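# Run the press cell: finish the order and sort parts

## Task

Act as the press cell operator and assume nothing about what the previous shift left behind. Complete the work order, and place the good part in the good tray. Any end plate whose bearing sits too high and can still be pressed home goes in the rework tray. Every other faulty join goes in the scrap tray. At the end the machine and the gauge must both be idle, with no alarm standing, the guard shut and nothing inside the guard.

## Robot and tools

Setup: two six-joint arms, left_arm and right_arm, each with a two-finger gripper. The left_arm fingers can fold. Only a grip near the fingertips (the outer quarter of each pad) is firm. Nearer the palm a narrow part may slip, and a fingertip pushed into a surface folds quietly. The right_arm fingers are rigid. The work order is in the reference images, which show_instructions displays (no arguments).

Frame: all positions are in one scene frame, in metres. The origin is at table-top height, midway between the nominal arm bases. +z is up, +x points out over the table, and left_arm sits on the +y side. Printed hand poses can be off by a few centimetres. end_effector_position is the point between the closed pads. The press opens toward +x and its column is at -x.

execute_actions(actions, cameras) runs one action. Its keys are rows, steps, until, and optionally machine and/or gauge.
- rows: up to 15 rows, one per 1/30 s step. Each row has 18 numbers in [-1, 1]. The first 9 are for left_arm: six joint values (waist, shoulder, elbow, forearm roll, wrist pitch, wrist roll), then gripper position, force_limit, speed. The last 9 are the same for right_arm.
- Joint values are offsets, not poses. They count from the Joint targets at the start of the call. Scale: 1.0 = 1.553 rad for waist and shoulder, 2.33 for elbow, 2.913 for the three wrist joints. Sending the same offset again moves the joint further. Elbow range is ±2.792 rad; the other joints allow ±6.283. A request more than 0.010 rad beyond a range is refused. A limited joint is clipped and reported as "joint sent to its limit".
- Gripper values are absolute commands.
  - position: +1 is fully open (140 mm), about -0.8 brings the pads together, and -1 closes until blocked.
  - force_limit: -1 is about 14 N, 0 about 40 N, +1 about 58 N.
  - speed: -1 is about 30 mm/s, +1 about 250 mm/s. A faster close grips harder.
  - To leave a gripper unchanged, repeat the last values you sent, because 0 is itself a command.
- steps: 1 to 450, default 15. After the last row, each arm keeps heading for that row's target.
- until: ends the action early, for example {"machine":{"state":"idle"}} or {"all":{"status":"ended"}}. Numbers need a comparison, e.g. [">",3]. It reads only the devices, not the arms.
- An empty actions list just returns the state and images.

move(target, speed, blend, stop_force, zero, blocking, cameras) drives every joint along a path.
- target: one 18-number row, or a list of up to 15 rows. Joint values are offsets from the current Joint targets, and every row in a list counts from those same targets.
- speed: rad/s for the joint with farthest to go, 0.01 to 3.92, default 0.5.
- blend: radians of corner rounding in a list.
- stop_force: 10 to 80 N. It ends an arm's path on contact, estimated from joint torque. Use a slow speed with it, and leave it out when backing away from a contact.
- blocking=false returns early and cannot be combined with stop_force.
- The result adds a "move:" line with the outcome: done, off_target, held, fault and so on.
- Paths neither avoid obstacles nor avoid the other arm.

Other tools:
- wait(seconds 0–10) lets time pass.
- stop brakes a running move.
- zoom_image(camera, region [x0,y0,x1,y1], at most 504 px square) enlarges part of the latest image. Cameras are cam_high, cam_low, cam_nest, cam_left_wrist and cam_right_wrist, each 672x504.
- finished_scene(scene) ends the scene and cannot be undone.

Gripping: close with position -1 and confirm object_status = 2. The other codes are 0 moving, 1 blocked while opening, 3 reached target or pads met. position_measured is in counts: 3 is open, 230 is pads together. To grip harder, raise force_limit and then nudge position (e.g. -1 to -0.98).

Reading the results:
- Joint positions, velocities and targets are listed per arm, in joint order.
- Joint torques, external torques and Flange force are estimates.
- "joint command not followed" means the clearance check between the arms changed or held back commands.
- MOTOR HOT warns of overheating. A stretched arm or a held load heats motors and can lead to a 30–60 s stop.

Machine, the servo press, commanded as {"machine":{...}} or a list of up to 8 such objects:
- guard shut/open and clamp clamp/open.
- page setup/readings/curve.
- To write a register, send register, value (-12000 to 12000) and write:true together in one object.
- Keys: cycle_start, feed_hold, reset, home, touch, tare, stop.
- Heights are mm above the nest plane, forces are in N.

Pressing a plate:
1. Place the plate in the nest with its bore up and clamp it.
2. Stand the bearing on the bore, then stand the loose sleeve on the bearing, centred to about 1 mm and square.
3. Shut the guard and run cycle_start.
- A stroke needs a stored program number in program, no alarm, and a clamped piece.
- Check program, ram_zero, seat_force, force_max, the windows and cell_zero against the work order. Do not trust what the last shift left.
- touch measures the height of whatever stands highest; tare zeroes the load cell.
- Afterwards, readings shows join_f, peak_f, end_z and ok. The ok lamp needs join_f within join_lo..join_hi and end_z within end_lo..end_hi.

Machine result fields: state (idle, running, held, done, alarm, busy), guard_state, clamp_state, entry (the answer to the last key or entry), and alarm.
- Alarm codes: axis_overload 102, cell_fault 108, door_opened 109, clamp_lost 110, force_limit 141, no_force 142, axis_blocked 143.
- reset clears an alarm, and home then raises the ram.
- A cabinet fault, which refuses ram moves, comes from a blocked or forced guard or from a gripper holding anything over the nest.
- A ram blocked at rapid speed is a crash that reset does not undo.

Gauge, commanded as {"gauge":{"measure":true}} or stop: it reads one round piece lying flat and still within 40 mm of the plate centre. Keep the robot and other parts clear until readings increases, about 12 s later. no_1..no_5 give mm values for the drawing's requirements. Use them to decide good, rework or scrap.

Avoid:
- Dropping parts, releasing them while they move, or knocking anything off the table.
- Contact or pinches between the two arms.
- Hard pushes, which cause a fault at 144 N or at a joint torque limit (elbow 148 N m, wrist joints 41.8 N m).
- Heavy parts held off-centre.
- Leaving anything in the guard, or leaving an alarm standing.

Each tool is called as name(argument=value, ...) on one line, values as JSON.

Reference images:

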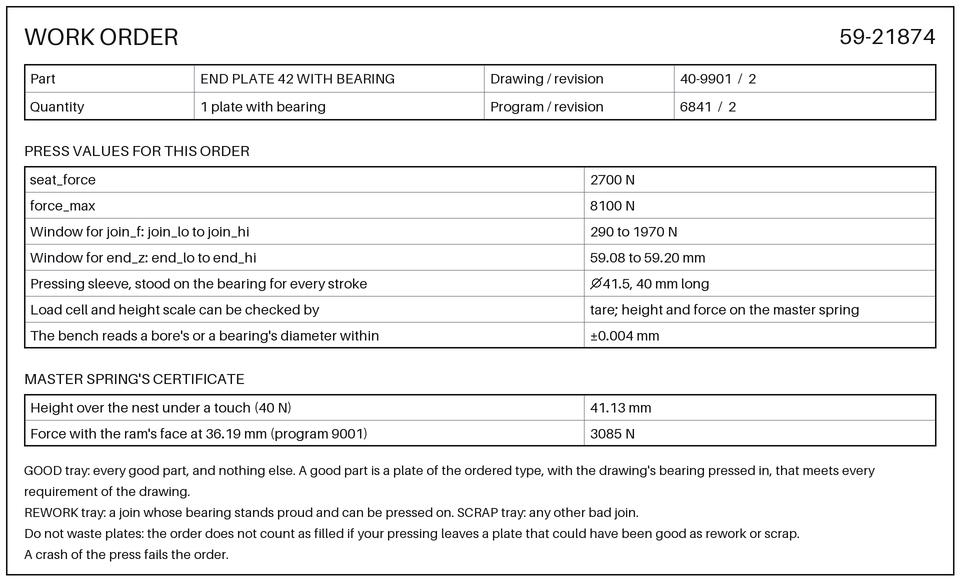

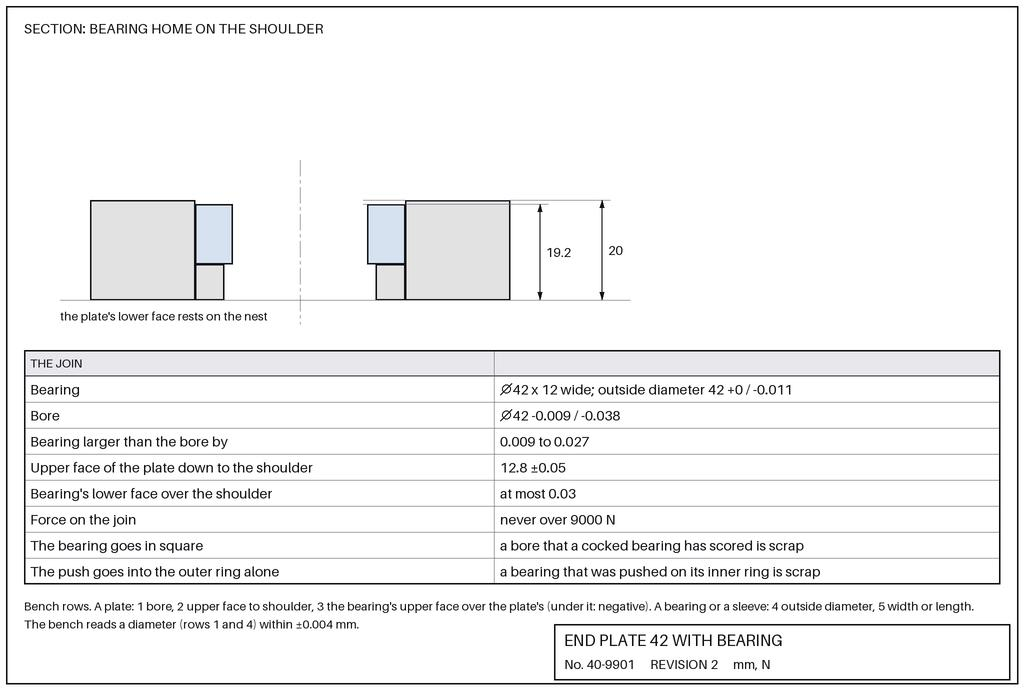

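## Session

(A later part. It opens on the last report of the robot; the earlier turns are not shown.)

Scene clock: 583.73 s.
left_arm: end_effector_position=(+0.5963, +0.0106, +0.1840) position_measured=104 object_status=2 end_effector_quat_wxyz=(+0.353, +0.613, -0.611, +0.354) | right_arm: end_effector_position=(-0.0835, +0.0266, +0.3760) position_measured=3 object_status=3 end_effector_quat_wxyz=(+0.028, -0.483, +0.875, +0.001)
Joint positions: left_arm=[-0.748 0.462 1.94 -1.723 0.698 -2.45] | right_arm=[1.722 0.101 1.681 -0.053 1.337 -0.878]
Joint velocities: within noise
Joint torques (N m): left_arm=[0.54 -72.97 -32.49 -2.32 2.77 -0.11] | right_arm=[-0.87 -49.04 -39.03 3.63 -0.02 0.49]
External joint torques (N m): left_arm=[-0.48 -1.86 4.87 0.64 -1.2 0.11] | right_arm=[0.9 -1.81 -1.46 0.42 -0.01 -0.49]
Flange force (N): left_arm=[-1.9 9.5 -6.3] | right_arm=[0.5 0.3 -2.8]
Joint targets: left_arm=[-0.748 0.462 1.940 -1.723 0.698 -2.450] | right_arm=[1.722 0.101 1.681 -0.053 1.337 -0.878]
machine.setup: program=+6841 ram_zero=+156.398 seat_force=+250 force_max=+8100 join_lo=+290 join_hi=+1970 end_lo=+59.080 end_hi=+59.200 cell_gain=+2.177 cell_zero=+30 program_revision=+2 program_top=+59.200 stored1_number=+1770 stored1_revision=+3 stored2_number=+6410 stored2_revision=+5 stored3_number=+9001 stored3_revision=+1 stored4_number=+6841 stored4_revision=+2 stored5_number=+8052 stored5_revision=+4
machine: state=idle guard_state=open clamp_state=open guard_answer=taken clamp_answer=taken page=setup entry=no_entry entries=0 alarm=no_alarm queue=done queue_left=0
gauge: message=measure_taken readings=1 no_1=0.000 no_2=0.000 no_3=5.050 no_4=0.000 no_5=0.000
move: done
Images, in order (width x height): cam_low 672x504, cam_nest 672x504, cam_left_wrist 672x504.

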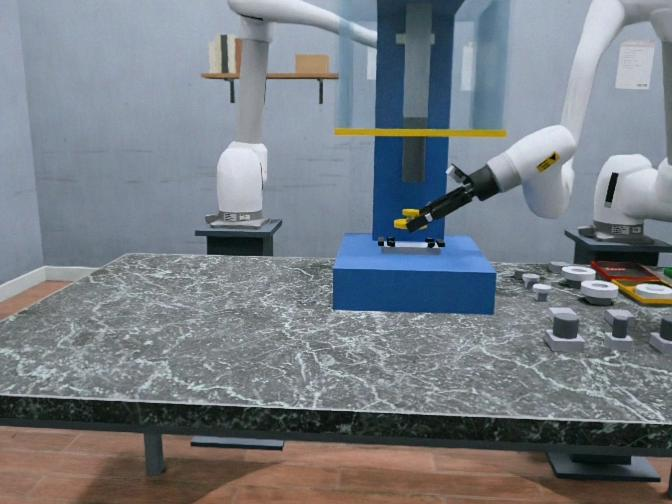

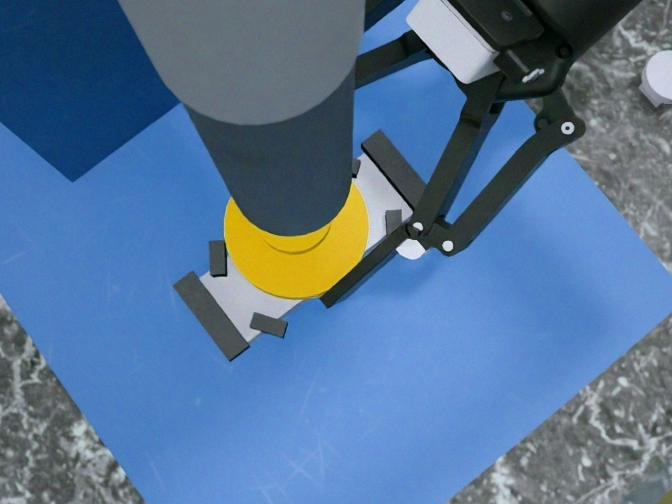

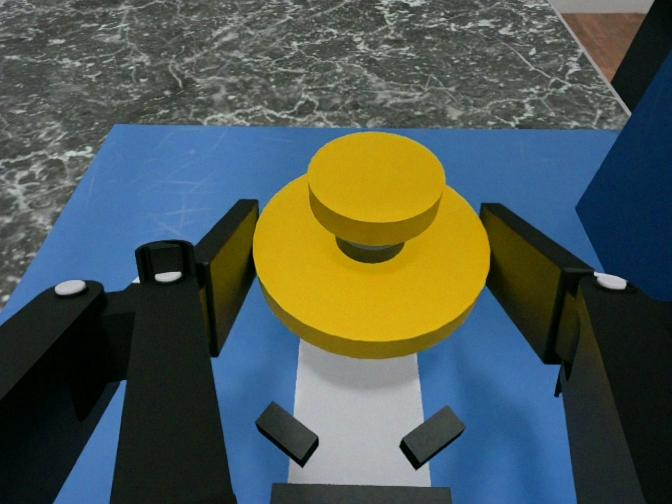

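move(target=[0,0.0431,0.0079,-0.0336,0.0058,0.0441,-1,0,-1,0,0,0,0,0,0,1,1,1], speed=0.04, stop_force=12, cameras=["cam_left_wrist","cam_low","cam_nest"])

Scene clock: 597.37 s.
left_arm: end_effector_position=(+0.5962, +0.0104, +0.1355) position_measured=104 object_status=2 end_effector_quat_wxyz=(+0.353, +0.613, -0.611, +0.354) | right_arm: end_effector_position=(-0.0835, +0.0266, +0.3760) position_measured=3 object_status=3 end_effector_quat_wxyz=(+0.028, -0.483, +0.875, +0.001)
Joint positions: left_arm=[-0.748 0.526 1.957 -1.817 0.714 -2.325] | right_arm=[1.722 0.101 1.681 -0.053 1.337 -0.878]
Joint velocities: within noise
Joint torques (N m): left_arm=[-3.42 -53.47 -20.19 0.2 -2.73 0.04] | right_arm=[-1.46 -49.05 -38.57 3.57 -0.14 0.49]
External joint torques (N m): left_arm=[3.34 -24.19 -4.39 -1.96 4.53 -0.04] | right_arm=[1.49 -1.87 -1.94 0.48 0.11 -0.49]
Flange force (N): left_arm=[16.5 11.1 -29.7] | right_arm=[0.5 1.5 -3.8]
Joint targets: left_arm=[-0.748 0.526 1.957 -1.817 0.714 -2.325] | right_arm=[1.722 0.101 1.681 -0.053 1.337 -0.878]
machine.setup: program=+6841 ram_zero=+156.398 seat_force=+250 force_max=+8100 join_lo=+290 join_hi=+1970 end_lo=+59.080 end_hi=+59.200 cell_gain=+2.177 cell_zero=+30 program_revision=+2 program_top=+59.200 stored1_number=+1770 stored1_revision=+3 stored2_number=+6410 stored2_revision=+5 stored3_number=+9001 stored3_revision=+1 stored4_number=+6841 stored4_revision=+2 stored5_number=+8052 stored5_revision=+4
machine: state=idle guard_state=open clamp_state=open guard_answer=taken clamp_answer=taken page=setup entry=no_entry entries=0 alarm=no_alarm queue=done queue_left=0
gauge: message=measure_taken readings=1 no_1=0.000 no_2=0.000 no_3=5.050 no_4=0.000 no_5=0.000
move: contact (left_arm)
Images, in order (width x height): cam_low 672x504, cam_nest 672x504, cam_left_wrist 672x504.

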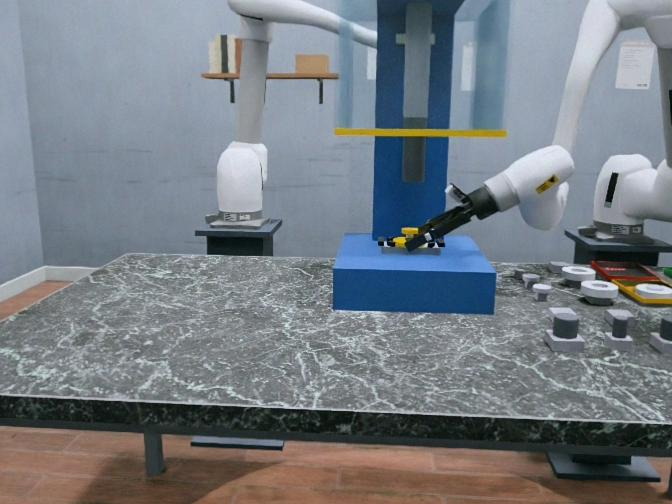

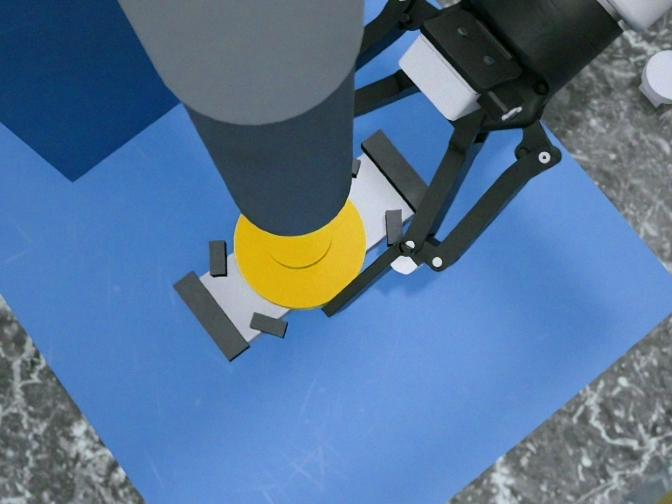

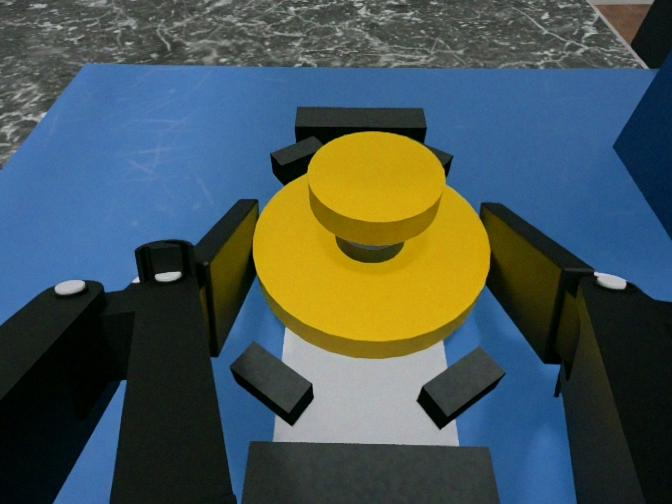

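execute_actions(actions=[{"rows":[[0,0,0,0,0,0,0.5,0,-1,0,0,0,0,0,0,1,1,1]],"steps":50}], cameras=["cam_left_wrist"])

move(target=[[0.1883,-0.1885,0.06,0.1284,0.0642,-0.0773,0.5,0,-1,0,0,0,0,0,0,1,1,1],[0.5583,0.0252,-0.0604,0.2402,0.1926,-0.0146,0.5,0,-1,0,0,0,0,0,0,1,1,1]], speed=[0.2,0.5], blend=[0.08,0], cameras=["cam_nest","cam_low"])

execute_actions(actions=[{"machine":[{"page":"readings","tare":true},{"clamp":"clamp"},{"guard":"shut"},{"touch":true}],"steps":450,"until":{"machine":{"queue":["!=","running"]}}}], cameras=["cam_nest","cam_low"])

Scene clock: 608.27 s.
left_arm: end_effector_position=(+0.5962, +0.0104, +0.1355) position_measured=66 object_status=3 end_effector_quat_wxyz=(+0.353, +0.613, -0.611, +0.354) | right_arm: end_effector_position=(-0.0835, +0.0266, +0.3760) position_measured=3 object_status=3 end_effector_quat_wxyz=(+0.028, -0.483, +0.875, +0.001)
Joint positions: left_arm=[-0.748 0.526 1.957 -1.817 0.714 -2.325] | right_arm=[1.722 0.101 1.681 -0.053 1.337 -0.878]
Joint velocities: within noise
Joint torques (N m): left_arm=[-0.12 -71.05 -25.98 -1.56 1.73 -0.14] | right_arm=[-0.84 -49.32 -38.96 3.59 -0.09 0.51]
External joint torques (N m): left_arm=[0.07 -6.36 1.44 -0.2 0.04 0.14] | right_arm=[0.86 -1.65 -1.67 0.47 0.06 -0.51]
Flange force (N): left_arm=[3.4 7.9 -9.3] | right_arm=[-0.1 0.6 -3.2]
Joint targets: left_arm=[-0.748 0.526 1.957 -1.817 0.714 -2.325] | right_arm=[1.722 0.101 1.681 -0.053 1.337 -0.878]
machine.setup: program=+6841 ram_zero=+156.398 seat_force=+250 force_max=+8100 join_lo=+290 join_hi=+1970 end_lo=+59.080 end_hi=+59.200 cell_gain=+2.177 cell_zero=+30 program_revision=+2 program_top=+59.200 stored1_number=+1770 stored1_revision=+3 stored2_number=+6410 stored2_revision=+5 stored3_number=+9001 stored3_revision=+1 stored4_number=+6841 stored4_revision=+2 stored5_number=+8052 stored5_revision=+4
machine: state=idle guard_state=open clamp_state=open guard_answer=taken clamp_answer=taken page=setup entry=no_entry entries=0 alarm=no_alarm queue=done queue_left=0
gauge: message=measure_taken readings=1 no_1=0.000 no_2=0.000 no_3=5.050 no_4=0.000 no_5=0.000
Images, in order (width x height): cam_left_wrist 672x504.

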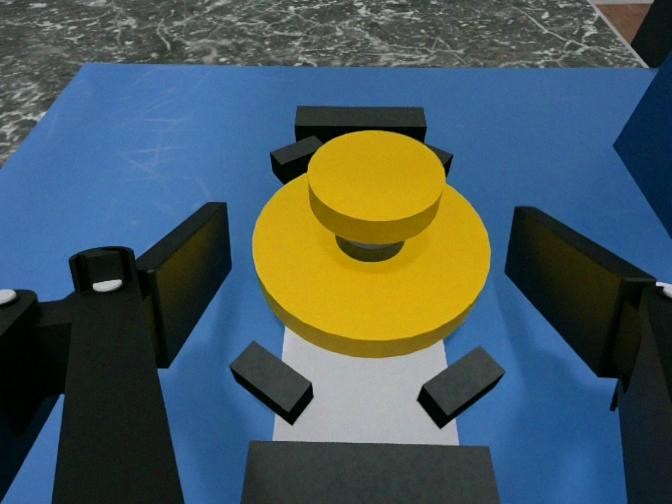

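Scene clock: 611.70 s.
left_arm: end_effector_position=(+0.8000, +0.5496, +0.1601) position_measured=66 object_status=3 end_effector_quat_wxyz=(+0.353, +0.614, -0.611, +0.354) | right_arm: end_effector_position=(-0.0835, +0.0266, +0.3760) position_measured=3 object_status=3 end_effector_quat_wxyz=(+0.028, -0.483, +0.875, +0.001)
Joint positions: left_arm=[0.119 0.565 1.817 -1.118 1.275 -2.368] | right_arm=[1.722 0.101 1.681 -0.053 1.337 -0.878]
Joint velocities: within noise
Joint torques (N m): left_arm=[0.15 -77.02 -27.19 -0.09 1.57 -0.15] | right_arm=[-0.69 -49.54 -38.79 3.61 -0.09 0.49]
External joint torques (N m): left_arm=[-0.28 -5.74 1.11 -0.26 0.14 0.15] | right_arm=[0.71 -1.31 -1.72 0.44 0.06 -0.49]
Flange force (N): left_arm=[6.4 8.9 -1.5] | right_arm=[-0.7 0.9 -3.1]
Joint targets: left_arm=[0.119 0.565 1.817 -1.118 1.275 -2.368] | right_arm=[1.722 0.101 1.681 -0.053 1.337 -0.878]
machine.setup: program=+6841 ram_zero=+156.398 seat_force=+250 force_max=+8100 join_lo=+290 join_hi=+1970 end_lo=+59.080 end_hi=+59.200 cell_gain=+2.177 cell_zero=+30 program_revision=+2 program_top=+59.200 stored1_number=+1770 stored1_revision=+3 stored2_number=+6410 stored2_revision=+5 stored3_number=+9001 stored3_revision=+1 stored4_number=+6841 stored4_revision=+2 stored5_number=+8052 stored5_revision=+4
machine: state=idle guard_state=open clamp_state=open guard_answer=taken clamp_answer=taken page=setup entry=no_entry entries=0 alarm=no_alarm queue=done queue_left=0
gauge: message=measure_taken readings=1 no_1=0.000 no_2=0.000 no_3=5.050 no_4=0.000 no_5=0.000
move: done
Images, in order (width x height): cam_low 672x504, cam_nest 672x504.

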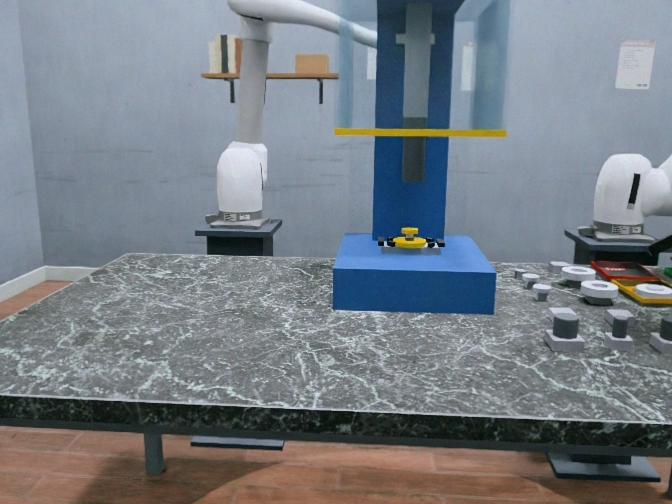

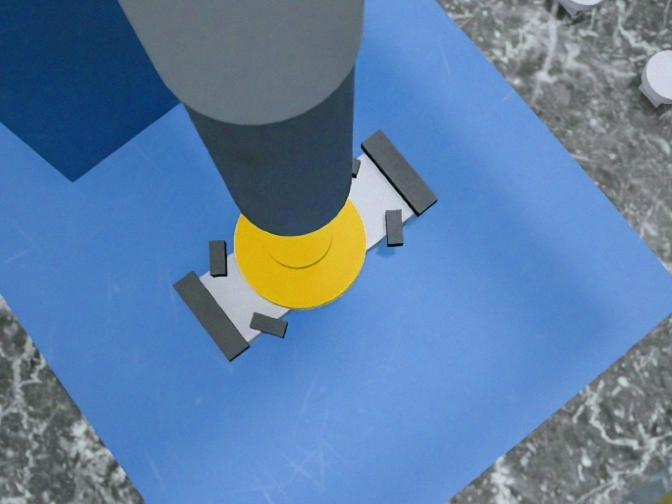

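Scene clock: 626.90 s.
left_arm: end_effector_position=(+0.8000, +0.5497, +0.1600) position_measured=66 object_status=3 end_effector_quat_wxyz=(+0.353, +0.614, -0.611, +0.354) | right_arm: end_effector_position=(-0.0835, +0.0266, +0.3760) position_measured=3 object_status=3 end_effector_quat_wxyz=(+0.028, -0.483, +0.875, +0.001)
Joint positions: left_arm=[0.119 0.565 1.817 -1.118 1.275 -2.368] | right_arm=[1.722 0.101 1.681 -0.053 1.337 -0.878]
Joint velocities: within noise
Joint torques (N m): left_arm=[-0.27 -76.17 -27.76 -0.08 1.7 -0.1] | right_arm=[-1.17 -49.32 -39.04 3.62 -0.13 0.47]
External joint torques (N m): left_arm=[0.21 -7.06 1.15 -0.27 0 0.1] | right_arm=[1.2 -1.54 -1.4 0.43 0.11 -0.47]
Flange force (N): left_arm=[7.6 10.6 -2.4] | right_arm=[0.6 0.9 -2.8]
Joint targets: left_arm=[0.119 0.565 1.817 -1.118 1.275 -2.368] | right_arm=[1.722 0.101 1.681 -0.053 1.337 -0.878]
Tool commands: left_gripper/position=+0.5 left_gripper/force_limit=+0.0 left_gripper/speed=-1.0 right_gripper/position=+1.0 right_gripper/force_limit=+1.0 right_gripper/speed=+1.0
machine.readings: force=+0 touch_z=+0.000 join_f=+0 peak_f=+532 end_z=+65.042 ok=+0 pos_z=+140.212 cycles=+1
machine: state=busy guard_state=shut clamp_state=clamped guard_answer=taken clamp_answer=taken page=readings entry=taken entries=2 alarm=no_alarm queue=running queue_left=0
gauge: message=measure_taken readings=1 no_1=0.000 no_2=0.000 no_3=5.050 no_4=0.000 no_5=0.000
Images, in order (width x height): cam_low 672x504, cam_nest 672x504.

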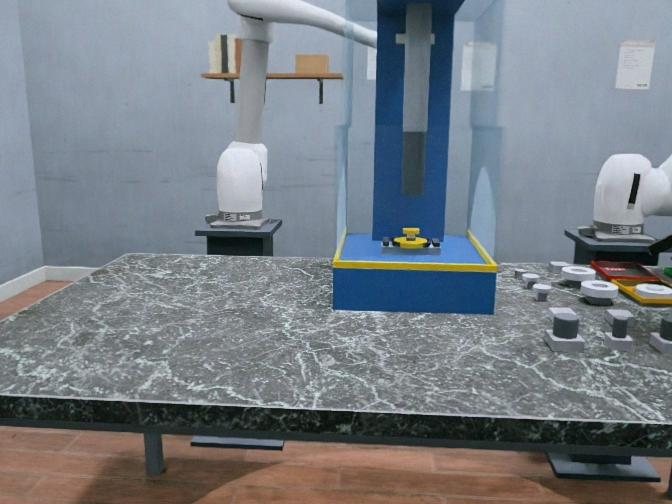

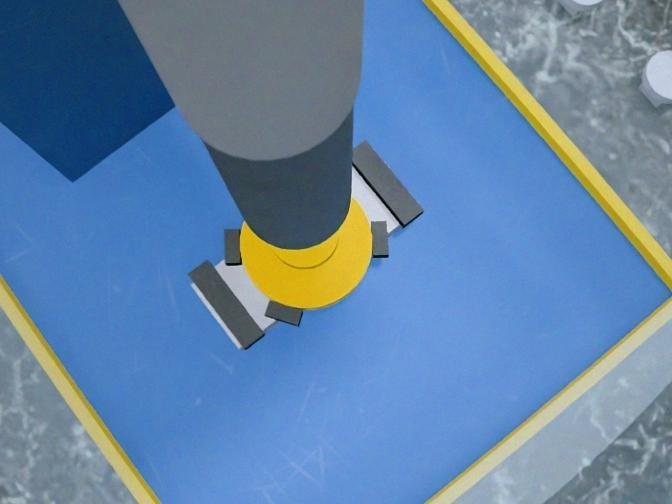

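execute_actions(actions=[{"steps":450,"until":{"machine":{"state":["!=","busy"]}}}], cameras=[])

Scene clock: 629.67 s.
left_arm: end_effector_position=(+0.8000, +0.5497, +0.1600) position_measured=66 object_status=3 end_effector_quat_wxyz=(+0.353, +0.614, -0.611, +0.354) | right_arm: end_effector_position=(-0.0835, +0.0266, +0.3760) position_measured=3 object_status=3 end_effector_quat_wxyz=(+0.028, -0.483, +0.875, +0.001)
Joint positions: left_arm=[0.119 0.565 1.817 -1.118 1.275 -2.368] | right_arm=[1.722 0.101 1.681 -0.053 1.337 -0.878]
Joint velocities: within noise
Joint torques (N m): left_arm=[0.42 -76.57 -27.61 -0.14 1.71 -0.07] | right_arm=[-1 -49.29 -38.64 3.62 -0.15 0.45]
External joint torques (N m): left_arm=[-0.51 -6.32 1.21 -0.22 -0.01 0.07] | right_arm=[1.03 -1.5 -1.79 0.43 0.12 -0.45]
Flange force (N): left_arm=[7.3 9.7 -1.3] | right_arm=[-0.2 1.2 -3.4]
Joint targets: left_arm=[0.119 0.565 1.817 -1.118 1.275 -2.368] | right_arm=[1.722 0.101 1.681 -0.053 1.337 -0.878]
Tool commands: left_gripper/position=+0.5 left_gripper/force_limit=+0.0 left_gripper/speed=-1.0 right_gripper/position=+1.0 right_gripper/force_limit=+1.0 right_gripper/speed=+1.0
machine.readings: force=+0 touch_z=+41.113 join_f=+0 peak_f=+532 end_z=+65.042 ok=+0 pos_z=+163.602 cycles=+1
machine: state=idle guard_state=shut clamp_state=clamped guard_answer=taken clamp_answer=taken page=readings entry=taken entries=2 alarm=no_alarm queue=done queue_left=0
gauge: message=measure_taken readings=1 no_1=0.000 no_2=0.000 no_3=5.050 no_4=0.000 no_5=0.000
No camera images: "cameras" was empty.

execute_actions(actions=[{"machine":[{"register":"program","value":9001,"write":true},{"page":"setup"}],"steps":10}], cameras=[])

execute_actions(actions=[{"machine":[{"page":"readings","cycle_start":true}],"steps":450,"until":{"machine":{"state":["!=","running"]}}}], cameras=[])

execute_actions(actions=[{"machine":[{"page":"curve"}],"steps":2}], cameras=[])

Scene clock: 636.13 s.
left_arm: end_effector_position=(+0.8000, +0.5497, +0.1600) position_measured=66 object_status=3 end_effector_quat_wxyz=(+0.353, +0.614, -0.611, +0.354) | right_arm: end_effector_position=(-0.0835, +0.0266, +0.3760) position_measured=3 object_status=3 end_effector_quat_wxyz=(+0.028, -0.483, +0.875, +0.001)
Joint positions: left_arm=[0.119 0.565 1.817 -1.118 1.275 -2.368] | right_arm=[1.722 0.101 1.681 -0.053 1.337 -0.878]
Joint velocities: within noise
Joint torques (N m): left_arm=[0.32 -76.5 -27.65 -0.17 1.72 -0.11] | right_arm=[-0.89 -49.66 -38.92 3.56 0 0.51]
External joint torques (N m): left_arm=[-0.41 -6.41 1.1 -0.19 -0.03 0.11] | right_arm=[0.92 -1.42 -1.77 0.51 -0.03 -0.51]
Flange force (N): left_arm=[7.3 9.6 -1.5] | right_arm=[-0.4 1.0 -3.1]
Joint targets: left_arm=[0.119 0.565 1.817 -1.118 1.275 -2.368] | right_arm=[1.722 0.101 1.681 -0.053 1.337 -0.878]
Tool commands: left_gripper/position=+0.5 left_gripper/force_limit=+0.0 left_gripper/speed=-1.0 right_gripper/position=+1.0 right_gripper/force_limit=+1.0 right_gripper/speed=+1.0
machine.setup: program=+9001 ram_zero=+156.398 seat_force=+250 force_max=+8100 join_lo=+290 join_hi=+1970 end_lo=+59.080 end_hi=+59.200 cell_gain=+2.177 cell_zero=+30 program_revision=+1 program_top=+36.190 stored1_number=+1770 stored1_revision=+3 stored2_number=+6410 stored2_revision=+5 stored3_number=+9001 stored3_revision=+1 stored4_number=+6841 stored4_revision=+2 stored5_number=+8052 stored5_revision=+4
machine: state=idle guard_state=shut clamp_state=clamped guard_answer=taken clamp_answer=taken page=setup entry=taken entries=3 alarm=no_alarm queue=done queue_left=0
gauge: message=measure_taken readings=1 no_1=0.000 no_2=0.000 no_3=5.050 no_4=0.000 no_5=0.000
No camera images: "cameras" was empty.

Scene clock: 636.37 s.
left_arm: end_effector_position=(+0.8000, +0.5497, +0.1600) position_measured=66 object_status=3 end_effector_quat_wxyz=(+0.353, +0.614, -0.611, +0.354) | right_arm: end_effector_position=(-0.0835, +0.0266, +0.3760) position_measured=3 object_status=3 end_effector_quat_wxyz=(+0.028, -0.483, +0.875, +0.001)
Joint positions: left_arm=[0.119 0.565 1.817 -1.118 1.275 -2.368] | right_arm=[1.722 0.101 1.681 -0.053 1.337 -0.878]
Joint velocities: within noise
Joint torques (N m): left_arm=[0.21 -76.48 -28 -0.19 1.71 -0.03] | right_arm=[-1.13 -48.83 -38.81 3.59 -0.06 0.51]
External joint torques (N m): left_arm=[-0.22 -6.53 1.68 -0.16 0 0.03] | right_arm=[1.15 -1.98 -1.57 0.45 0.04 -0.51]
Flange force (N): left_arm=[7.4 10.9 -1.6] | right_arm=[0.8 0.5 -3.1]
Joint targets: left_arm=[0.119 0.565 1.817 -1.118 1.275 -2.368] | right_arm=[1.722 0.101 1.681 -0.053 1.337 -0.878]
Tool commands: left_gripper/position=+0.5 left_gripper/force_limit=+0.0 left_gripper/speed=-1.0 right_gripper/position=+1.0 right_gripper/force_limit=+1.0 right_gripper/speed=+1.0
machine.readings: force=+0 touch_z=+41.113 join_f=+0 peak_f=+532 end_z=+65.042 ok=+0 pos_z=+135.602 cycles=+1
machine: state=running guard_state=shut clamp_state=clamped guard_answer=taken clamp_answer=taken page=readings entry=taken entries=4 alarm=no_alarm queue=running queue_left=0
gauge: message=measure_taken readings=1 no_1=0.000 no_2=0.000 no_3=5.050 no_4=0.000 no_5=0.000
No camera images: "cameras" was empty.

Scene clock: 636.63 s.
left_arm: end_effector_position=(+0.8000, +0.5497, +0.1600) position_measured=66 object_status=3 end_effector_quat_wxyz=(+0.353, +0.614, -0.611, +0.354) | right_arm: end_effector_position=(-0.0835, +0.0266, +0.3760) position_measured=3 object_status=3 end_effector_quat_wxyz=(+0.028, -0.483, +0.875, +0.001)
Joint positions: left_arm=[0.119 0.565 1.817 -1.118 1.275 -2.368] | right_arm=[1.722 0.101 1.681 -0.053 1.337 -0.878]
Joint velocities: within noise
Joint torques (N m): left_arm=[0.06 -76.23 -27.71 -0.18 1.76 -0.09] | right_arm=[-0.8 -49.05 -38.96 3.61 -0.13 0.53]
External joint torques (N m): left_arm=[-0.05 -6.63 1.44 -0.17 -0.06 0.09] | right_arm=[0.83 -1.86 -1.59 0.45 0.1 -0.53]
Flange force (N): left_arm=[7.3 10.7 -1.9] | right_arm=[0.2 0.2 -3.2]
Joint targets: left_arm=[0.119 0.565 1.817 -1.118 1.275 -2.368] | right_arm=[1.722 0.101 1.681 -0.053 1.337 -0.878]
Tool commands: left_gripper/position=+0.5 left_gripper/force_limit=+0.0 left_gripper/speed=-1.0 right_gripper/position=+1.0 right_gripper/force_limit=+1.0 right_gripper/speed=+1.0
machine.curve: curve1_z=+71.200 curve1_f=+13 curve2_z=+69.486 curve2_f=+74 curve3_z=+67.771 curve3_f=+258 curve4_z=+66.057 curve4_f=+412 curve5_z=+64.343 curve5_f=+0 curve6_z=+62.629 curve6_f=+0 curve7_z=+60.914 curve7_f=+0 curve8_z=+59.200 curve8_f=+0
machine: state=running guard_state=shut clamp_state=clamped guard_answer=taken clamp_answer=taken page=curve entry=taken entries=4 alarm=no_alarm queue=done queue_left=0
gauge: message=measure_taken readings=1 no_1=0.000 no_2=0.000 no_3=5.050 no_4=0.000 no_5=0.000
No camera images: "cameras" was empty.

execute_actions(actions=[{"machine":[{"page":"readings"}],"steps":450,"until":{"machine":{"state":["!=","running"]}}}], cameras=[])

execute_actions(actions=[{"machine":[{"page":"curve"}],"steps":2}], cameras=[])

execute_actions(actions=[{"machine":[{"page":"setup"}],"steps":2}], cameras=[])

Scene clock: 642.87 s.
left_arm: end_effector_position=(+0.8000, +0.5497, +0.1600) position_measured=66 object_status=3 end_effector_quat_wxyz=(+0.353, +0.614, -0.611, +0.354) | right_arm: end_effector_position=(-0.0835, +0.0266, +0.3760) position_measured=3 object_status=3 end_effector_quat_wxyz=(+0.028, -0.483, +0.875, +0.001)
Joint positions: left_arm=[0.119 0.565 1.817 -1.118 1.275 -2.368] | right_arm=[1.722 0.101 1.681 -0.053 1.337 -0.878]
Joint velocities: within noise
Joint torques (N m): left_arm=[-0.08 -76.07 -27.76 -0.17 1.66 -0.1] | right_arm=[-0.97 -48.89 -38.73 3.55 -0.09 0.52]
External joint torques (N m): left_arm=[-0.05 -6.59 1.6 -0.18 0.04 0.1] | right_arm=[1.03 -2.22 -1.93 0.52 0.06 -0.52]
Flange force (N): left_arm=[7.2 10.9 -1.9] | right_arm=[0.4 0.5 -3.8]
Joint targets: left_arm=[0.119 0.565 1.817 -1.118 1.275 -2.368] | right_arm=[1.722 0.101 1.681 -0.053 1.337 -0.878]
Tool commands: left_gripper/position=+0.5 left_gripper/force_limit=+0.0 left_gripper/speed=-1.0 right_gripper/position=+1.0 right_gripper/force_limit=+1.0 right_gripper/speed=+1.0
machine.readings: force=+0 touch_z=+41.113 join_f=+2917 peak_f=+3092 end_z=+36.188 ok=+0 pos_z=+163.602 cycles=+2
machine: state=done guard_state=shut clamp_state=clamped guard_answer=taken clamp_answer=taken page=readings entry=taken entries=4 alarm=no_alarm queue=done queue_left=0
gauge: message=measure_taken readings=1 no_1=0.000 no_2=0.000 no_3=5.050 no_4=0.000 no_5=0.000
No camera images: "cameras" was empty.

Scene clock: 643.13 s.
left_arm: end_effector_position=(+0.8000, +0.5497, +0.1600) position_measured=66 object_status=3 end_effector_quat_wxyz=(+0.353, +0.614, -0.611, +0.354) | right_arm: end_effector_position=(-0.0835, +0.0266, +0.3760) position_measured=3 object_status=3 end_effector_quat_wxyz=(+0.028, -0.483, +0.875, +0.001)
Joint positions: left_arm=[0.119 0.565 1.817 -1.118 1.275 -2.368] | right_arm=[1.722 0.101 1.681 -0.053 1.337 -0.878]
Joint velocities: within noise
Joint torques (N m): left_arm=[0.01 -76.71 -27.85 -0.13 1.69 -0.11] | right_arm=[-0.94 -49.53 -38.76 3.56 -0.17 0.53]
External joint torques (N m): left_arm=[-0.12 -6.14 1.46 -0.23 0.02 0.11] | right_arm=[0.97 -1.28 -1.67 0.49 0.14 -0.53]
Flange force (N): left_arm=[6.8 10.1 -1.6] | right_arm=[-0.4 1.1 -3.2]
Joint targets: left_arm=[0.119 0.565 1.817 -1.118 1.275 -2.368] | right_arm=[1.722 0.101 1.681 -0.053 1.337 -0.878]
Tool commands: left_gripper/position=+0.5 left_gripper/force_limit=+0.0 left_gripper/speed=-1.0 right_gripper/position=+1.0 right_gripper/force_limit=+1.0 right_gripper/speed=+1.0
machine.curve: curve1_z=+42.190 curve1_f=-5 curve2_z=+41.333 curve2_f=+17 curve3_z=+40.476 curve3_f=+441 curve4_z=+39.619 curve4_f=+977 curve5_z=+38.761 curve5_f=+1496 curve6_z=+37.904 curve6_f=+2025 curve7_z=+37.047 curve7_f=+2543 curve8_z=+36.190 curve8_f=+3091
machine: state=done guard_state=shut clamp_state=clamped guard_answer=taken clamp_answer=taken page=curve entry=taken entries=4 alarm=no_alarm queue=done queue_left=0
gauge: message=measure_taken readings=1 no_1=0.000 no_2=0.000 no_3=5.050 no_4=0.000 no_5=0.000
No camera images: "cameras" was empty.

Scene clock: 643.40 s.
left_arm: end_effector_position=(+0.8000, +0.5497, +0.1600) position_measured=66 object_status=3 end_effector_quat_wxyz=(+0.353, +0.614, -0.611, +0.354) | right_arm: end_effector_position=(-0.0835, +0.0266, +0.3760) position_measured=3 object_status=3 end_effector_quat_wxyz=(+0.028, -0.483, +0.875, +0.001)
Joint positions: left_arm=[0.119 0.565 1.817 -1.118 1.275 -2.368] | right_arm=[1.722 0.101 1.681 -0.053 1.337 -0.878]
Joint velocities: within noise
Joint torques (N m): left_arm=[0.22 -76.45 -27.57 -0.14 1.68 -0.12] | right_arm=[-1.06 -49.64 -38.71 3.62 -0.06 0.51]
External joint torques (N m): left_arm=[-0.37 -6.35 1.32 -0.21 0.03 0.12] | right_arm=[1.09 -1.28 -1.82 0.44 0.03 -0.51]
Flange force (N): left_arm=[7.2 10.0 -1.5] | right_arm=[-0.5 1.4 -3.2]
Joint targets: left_arm=[0.119 0.565 1.817 -1.118 1.275 -2.368] | right_arm=[1.722 0.101 1.681 -0.053 1.337 -0.878]
Tool commands: left_gripper/position=+0.5 left_gripper/force_limit=+0.0 left_gripper/speed=-1.0 right_gripper/position=+1.0 right_gripper/force_limit=+1.0 right_gripper/speed=+1.0
machine.setup: program=+9001 ram_zero=+156.398 seat_force=+250 force_max=+8100 join_lo=+290 join_hi=+1970 end_lo=+59.080 end_hi=+59.200 cell_gain=+2.177 cell_zero=+30 program_revision=+1 program_top=+36.190 stored1_number=+1770 stored1_revision=+3 stored2_number=+6410 stored2_revision=+5 stored3_number=+9001 stored3_revision=+1 stored4_number=+6841 stored4_revision=+2 stored5_number=+8052 stored5_revision=+4
machine: state=done guard_state=shut clamp_state=clamped guard_answer=taken clamp_answer=taken page=setup entry=taken entries=4 alarm=no_alarm queue=done queue_left=0
gauge: message=measure_taken readings=1 no_1=0.000 no_2=0.000 no_3=5.050 no_4=0.000 no_5=0.000
No camera images: "cameras" was empty.

execute_actions(actions=[{"machine":[{"register":"program","value":6841,"write":true},{"register":"seat_force","value":2700,"write":true},{"guard":"open"},{"clamp":"open"},{"page":"setup"}],"steps":200}], cameras=["cam_nest"])

Scene clock: 657.27 s.
left_arm: end_effector_position=(+0.8000, +0.5497, +0.1600) position_measured=66 object_status=3 end_effector_quat_wxyz=(+0.353, +0.614, -0.611, +0.354) | right_arm: end_effector_position=(-0.0835, +0.0266, +0.3760) position_measured=3 object_status=3 end_effector_quat_wxyz=(+0.028, -0.483, +0.875, +0.001)
Joint positions: left_arm=[0.119 0.565 1.817 -1.118 1.275 -2.368] | right_arm=[1.722 0.101 1.681 -0.053 1.337 -0.878]
Joint velocities: within noise
Joint torques (N m): left_arm=[-0.07 -76.79 -27.68 -0.14 1.7 -0.09] | right_arm=[-0.69 -48.71 -39.06 3.55 -0.07 0.47]
External joint torques (N m): left_arm=[-0.04 -6 1.47 -0.21 0.01 0.09] | right_arm=[0.73 -2.27 -1.41 0.49 0.05 -0.47]
Flange force (N): left_arm=[6.6 10.0 -1.6] | right_arm=[0.9 -0.5 -3.0]
Joint targets: left_arm=[0.119 0.565 1.817 -1.118 1.275 -2.368] | right_arm=[1.722 0.101 1.681 -0.053 1.337 -0.878]
Tool commands: left_gripper/position=+0.5 left_gripper/force_limit=+0.0 left_gripper/speed=-1.0 right_gripper/position=+1.0 right_gripper/force_limit=+1.0 right_gripper/speed=+1.0
machine.setup: program=+6841 ram_zero=+156.398 seat_force=+2700 force_max=+8100 join_lo=+290 join_hi=+1970 end_lo=+59.080 end_hi=+59.200 cell_gain=+2.177 cell_zero=+30 program_revision=+2 program_top=+59.200 stored1_number=+1770 stored1_revision=+3 stored2_number=+6410 stored2_revision=+5 stored3_number=+9001 stored3_revision=+1 stored4_number=+6841 stored4_revision=+2 stored5_number=+8052 stored5_revision=+4
machine: state=idle guard_state=open clamp_state=open guard_answer=taken clamp_answer=taken page=setup entry=taken entries=6 alarm=no_alarm queue=done queue_left=0
gauge: message=measure_taken readings=1 no_1=0.000 no_2=0.000 no_3=5.050 no_4=0.000 no_5=0.000
Images, in order (width x height): cam_nest 672x504.

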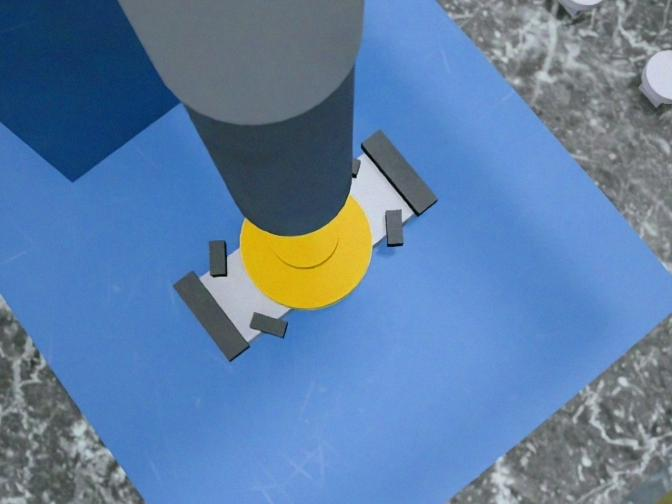

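move(target=[[-0.37,-0.2137,0.1203,-0.1118,-0.1283,-0.0627,0.5,0,-1,0,0,0,0,0,0,1,1,1],[-0.5583,-0.0252,0.0604,-0.2402,-0.1926,0.0146,0.5,0,-1,0,0,0,0,0,0,1,1,1]], speed=[0.5,0.2], blend=[0.08,0], cameras=["cam_left_wrist"])

execute_actions(actions=[{"rows":[[0,0,0,0,0,0,-1,0,-1,0,0,0,0,0,0,1,1,1]],"steps":80}], cameras=["cam_left_wrist"])

Scene clock: 669.87 s.
left_arm: end_effector_position=(+0.5963, +0.0105, +0.1355) position_measured=66 object_status=3 end_effector_quat_wxyz=(+0.353, +0.613, -0.611, +0.354) | right_arm: end_effector_position=(-0.0835, +0.0266, +0.3760) position_measured=3 object_status=3 end_effector_quat_wxyz=(+0.028, -0.483, +0.875, +0.001)
Joint positions: left_arm=[-0.748 0.526 1.957 -1.817 0.715 -2.325] | right_arm=[1.722 0.101 1.681 -0.053 1.337 -0.878]
Joint velocities: within noise
Joint torques (N m): left_arm=[-0.12 -70.77 -26.01 -1.53 1.88 -0.06] | right_arm=[-1.5 -49.26 -38.67 3.58 -0.13 0.53]
External joint torques (N m): left_arm=[0.11 -6.92 1.34 -0.24 -0.1 0.06] | right_arm=[1.53 -1.68 -1.88 0.48 0.1 -0.53]
Flange force (N): left_arm=[4.2 8.2 -9.9] | right_arm=[0.3 1.6 -3.6]
Joint targets: left_arm=[-0.748 0.526 1.957 -1.817 0.714 -2.325] | right_arm=[1.722 0.101 1.681 -0.053 1.337 -0.878]
machine.setup: program=+6841 ram_zero=+156.398 seat_force=+2700 force_max=+8100 join_lo=+290 join_hi=+1970 end_lo=+59.080 end_hi=+59.200 cell_gain=+2.177 cell_zero=+30 program_revision=+2 program_top=+59.200 stored1_number=+1770 stored1_revision=+3 stored2_number=+6410 stored2_revision=+5 stored3_number=+9001 stored3_revision=+1 stored4_number=+6841 stored4_revision=+2 stored5_number=+8052 stored5_revision=+4
machine: state=idle guard_state=open clamp_state=open guard_answer=taken clamp_answer=taken page=setup entry=taken entries=6 alarm=no_alarm queue=done queue_left=0
gauge: message=measure_taken readings=1 no_1=0.000 no_2=0.000 no_3=5.050 no_4=0.000 no_5=0.000
move: done
Images, in order (width x height): cam_left_wrist 672x504.

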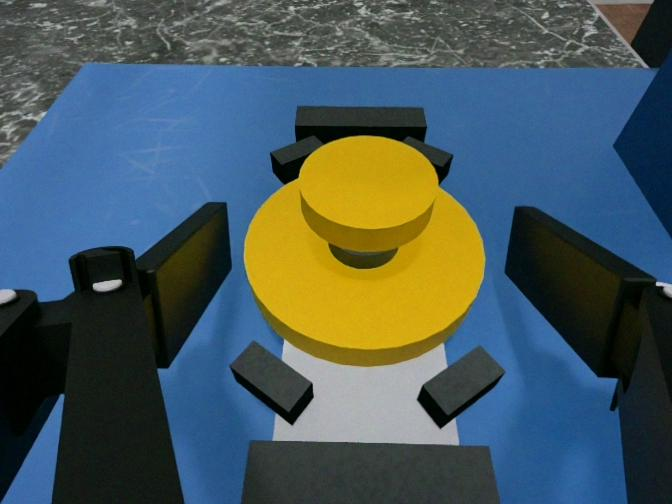

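Scene clock: 672.73 s.
left_arm: end_effector_position=(+0.5962, +0.0104, +0.1355) position_measured=104 object_status=2 end_effector_quat_wxyz=(+0.353, +0.613, -0.611, +0.354) | right_arm: end_effector_position=(-0.0835, +0.0266, +0.3760) position_measured=3 object_status=3 end_effector_quat_wxyz=(+0.028, -0.483, +0.875, +0.001)
Joint positions: left_arm=[-0.748 0.526 1.957 -1.817 0.714 -2.325] | right_arm=[1.722 0.101 1.681 -0.053 1.337 -0.878]
Joint velocities: within noise
Joint torques (N m): left_arm=[-6.57 -64.84 -22.82 -0.39 2.04 -0.12] | right_arm=[-1.17 -49.29 -38.75 3.57 -0.07 0.54]
External joint torques (N m): left_arm=[6.57 -12.67 -1.57 -1.36 -0.25 0.12] | right_arm=[1.18 -1.83 -1.97 0.5 0.04 -0.54]
Flange force (N): left_arm=[6.5 3.8 -19.1] | right_arm=[0.0 1.1 -3.6]
Joint targets: left_arm=[-0.748 0.526 1.957 -1.817 0.714 -2.325] | right_arm=[1.722 0.101 1.681 -0.053 1.337 -0.878]
machine.setup: program=+6841 ram_zero=+156.398 seat_force=+2700 force_max=+8100 join_lo=+290 join_hi=+1970 end_lo=+59.080 end_hi=+59.200 cell_gain=+2.177 cell_zero=+30 program_revision=+2 program_top=+59.200 stored1_number=+1770 stored1_revision=+3 stored2_number=+6410 stored2_revision=+5 stored3_number=+9001 stored3_revision=+1 stored4_number=+6841 stored4_revision=+2 stored5_number=+8052 stored5_revision=+4
machine: state=idle guard_state=open clamp_state=open guard_answer=taken clamp_answer=taken page=setup entry=taken entries=6 alarm=no_alarm queue=done queue_left=0
gauge: message=measure_taken readings=1 no_1=0.000 no_2=0.000 no_3=5.050 no_4=0.000 no_5=0.000
Images, in order (width x height): cam_left_wrist 672x504.

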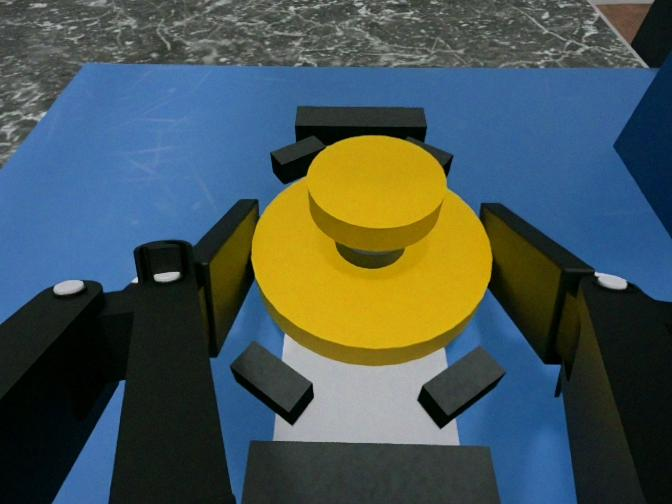

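move(target=[[0,-0.0417,-0.0075,0.0323,-0.0055,-0.0427,-1,0,-1,0,0,0,0,0,0,1,1,1],[0.1883,-0.1885,0.06,0.1284,0.0642,-0.0773,-1,0,-1,0,0,0,0,0,0,1,1,1],[0.5583,0.0252,-0.0604,0.2402,0.1926,-0.0146,-1,0,-1,0,0,0,0,0,0,1,1,1]], speed=[0.1,0.3,0.5], blend=[0.02,0.08,0], cameras=[])

move(target=[-0.0733,0.103,0.0081,-0.049,-0.0455,0.051,-1,0,-1,0,0,0,0,0,0,1,1,1], speed=0.05, stop_force=12, cameras=["cam_left_wrist","cam_low"])

Scene clock: 684.67 s.
left_arm: end_effector_position=(+0.8000, +0.5496, +0.1601) position_measured=104 object_status=2 end_effector_quat_wxyz=(+0.353, +0.614, -0.611, +0.354) | right_arm: end_effector_position=(-0.0835, +0.0266, +0.3760) position_measured=3 object_status=3 end_effector_quat_wxyz=(+0.028, -0.483, +0.875, +0.001)
Joint positions: left_arm=[0.119 0.565 1.817 -1.118 1.275 -2.368] | right_arm=[1.722 0.101 1.681 -0.053 1.337 -0.878]
Joint velocities: within noise
Joint torques (N m): left_arm=[-0.32 -79.77 -29.57 -1.29 2.97 -0.15] | right_arm=[-0.78 -49.71 -38.86 3.62 -0.1 0.48]
External joint torques (N m): left_arm=[0.18 -3.24 3.36 0.93 -1.25 0.15] | right_arm=[0.81 -1.28 -1.73 0.44 0.07 -0.48]
Flange force (N): left_arm=[2.7 11.2 0.6] | right_arm=[-0.6 1.0 -3.1]
Joint targets: left_arm=[0.119 0.565 1.817 -1.118 1.275 -2.368] | right_arm=[1.722 0.101 1.681 -0.053 1.337 -0.878]
machine.setup: program=+6841 ram_zero=+156.398 seat_force=+2700 force_max=+8100 join_lo=+290 join_hi=+1970 end_lo=+59.080 end_hi=+59.200 cell_gain=+2.177 cell_zero=+30 program_revision=+2 program_top=+59.200 stored1_number=+1770 stored1_revision=+3 stored2_number=+6410 stored2_revision=+5 stored3_number=+9001 stored3_revision=+1 stored4_number=+6841 stored4_revision=+2 stored5_number=+8052 stored5_revision=+4
machine: state=idle guard_state=open clamp_state=open guard_answer=taken clamp_answer=taken page=setup entry=taken entries=6 alarm=no_alarm queue=done queue_left=0
gauge: message=measure_taken readings=1 no_1=0.000 no_2=0.000 no_3=5.050 no_4=0.000 no_5=0.000
move: done
No camera images: "cameras" was empty.

Scene clock: 688.67 s.
left_arm: end_effector_position=(+0.8103, +0.4685, +0.0384) position_measured=104 object_status=2 end_effector_quat_wxyz=(+0.353, +0.614, -0.611, +0.354) | right_arm: end_effector_position=(-0.0835, +0.0266, +0.3760) position_measured=3 object_status=3 end_effector_quat_wxyz=(+0.028, -0.483, +0.875, +0.001)
Joint positions: left_arm=[0.005 0.725 1.836 -1.261 1.143 -2.219] | right_arm=[1.722 0.101 1.681 -0.053 1.337 -0.878]
Joint velocities: within noise
Joint torques (N m): left_arm=[0.63 -87.34 -23.49 -1.38 3.41 -0.12] | right_arm=[-1.66 -49.56 -38.96 3.56 -0.1 0.43]
External joint torques (N m): left_arm=[-0.78 -2.79 3.29 0.75 -1.46 0.12] | right_arm=[1.69 -1.47 -1.74 0.51 0.07 -0.43]
Flange force (N): left_arm=[4.0 9.9 -0.2] | right_arm=[0.6 2.0 -3.3]
Joint targets: left_arm=[0.005 0.725 1.836 -1.261 1.143 -2.219] | right_arm=[1.722 0.101 1.681 -0.053 1.337 -0.878]
machine.setup: program=+6841 ram_zero=+156.398 seat_force=+2700 force_max=+8100 join_lo=+290 join_hi=+1970 end_lo=+59.080 end_hi=+59.200 cell_gain=+2.177 cell_zero=+30 program_revision=+2 program_top=+59.200 stored1_number=+1770 stored1_revision=+3 stored2_number=+6410 stored2_revision=+5 stored3_number=+9001 stored3_revision=+1 stored4_number=+6841 stored4_revision=+2 stored5_number=+8052 stored5_revision=+4
machine: state=idle guard_state=open clamp_state=open guard_answer=taken clamp_answer=taken page=setup entry=taken entries=6 alarm=no_alarm queue=done queue_left=0
gauge: message=measure_taken readings=1 no_1=0.000 no_2=0.000 no_3=5.050 no_4=0.000 no_5=0.000
move: done
Images, in order (width x height): cam_low 672x504, cam_left_wrist 672x504.

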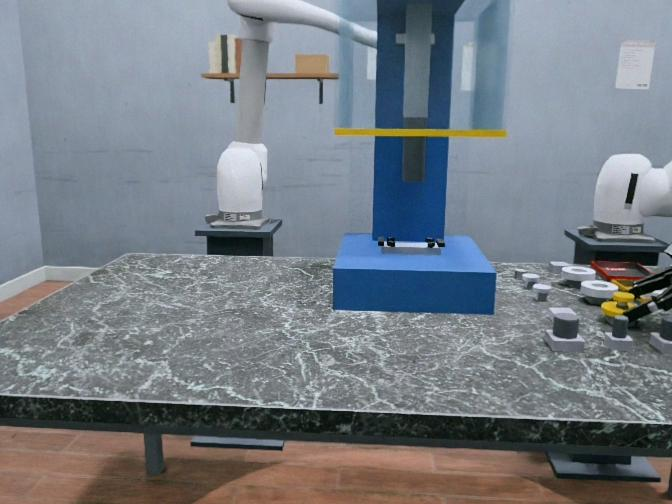

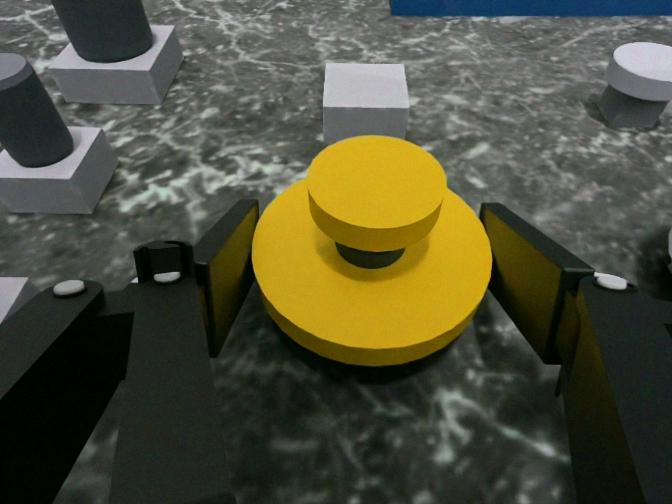

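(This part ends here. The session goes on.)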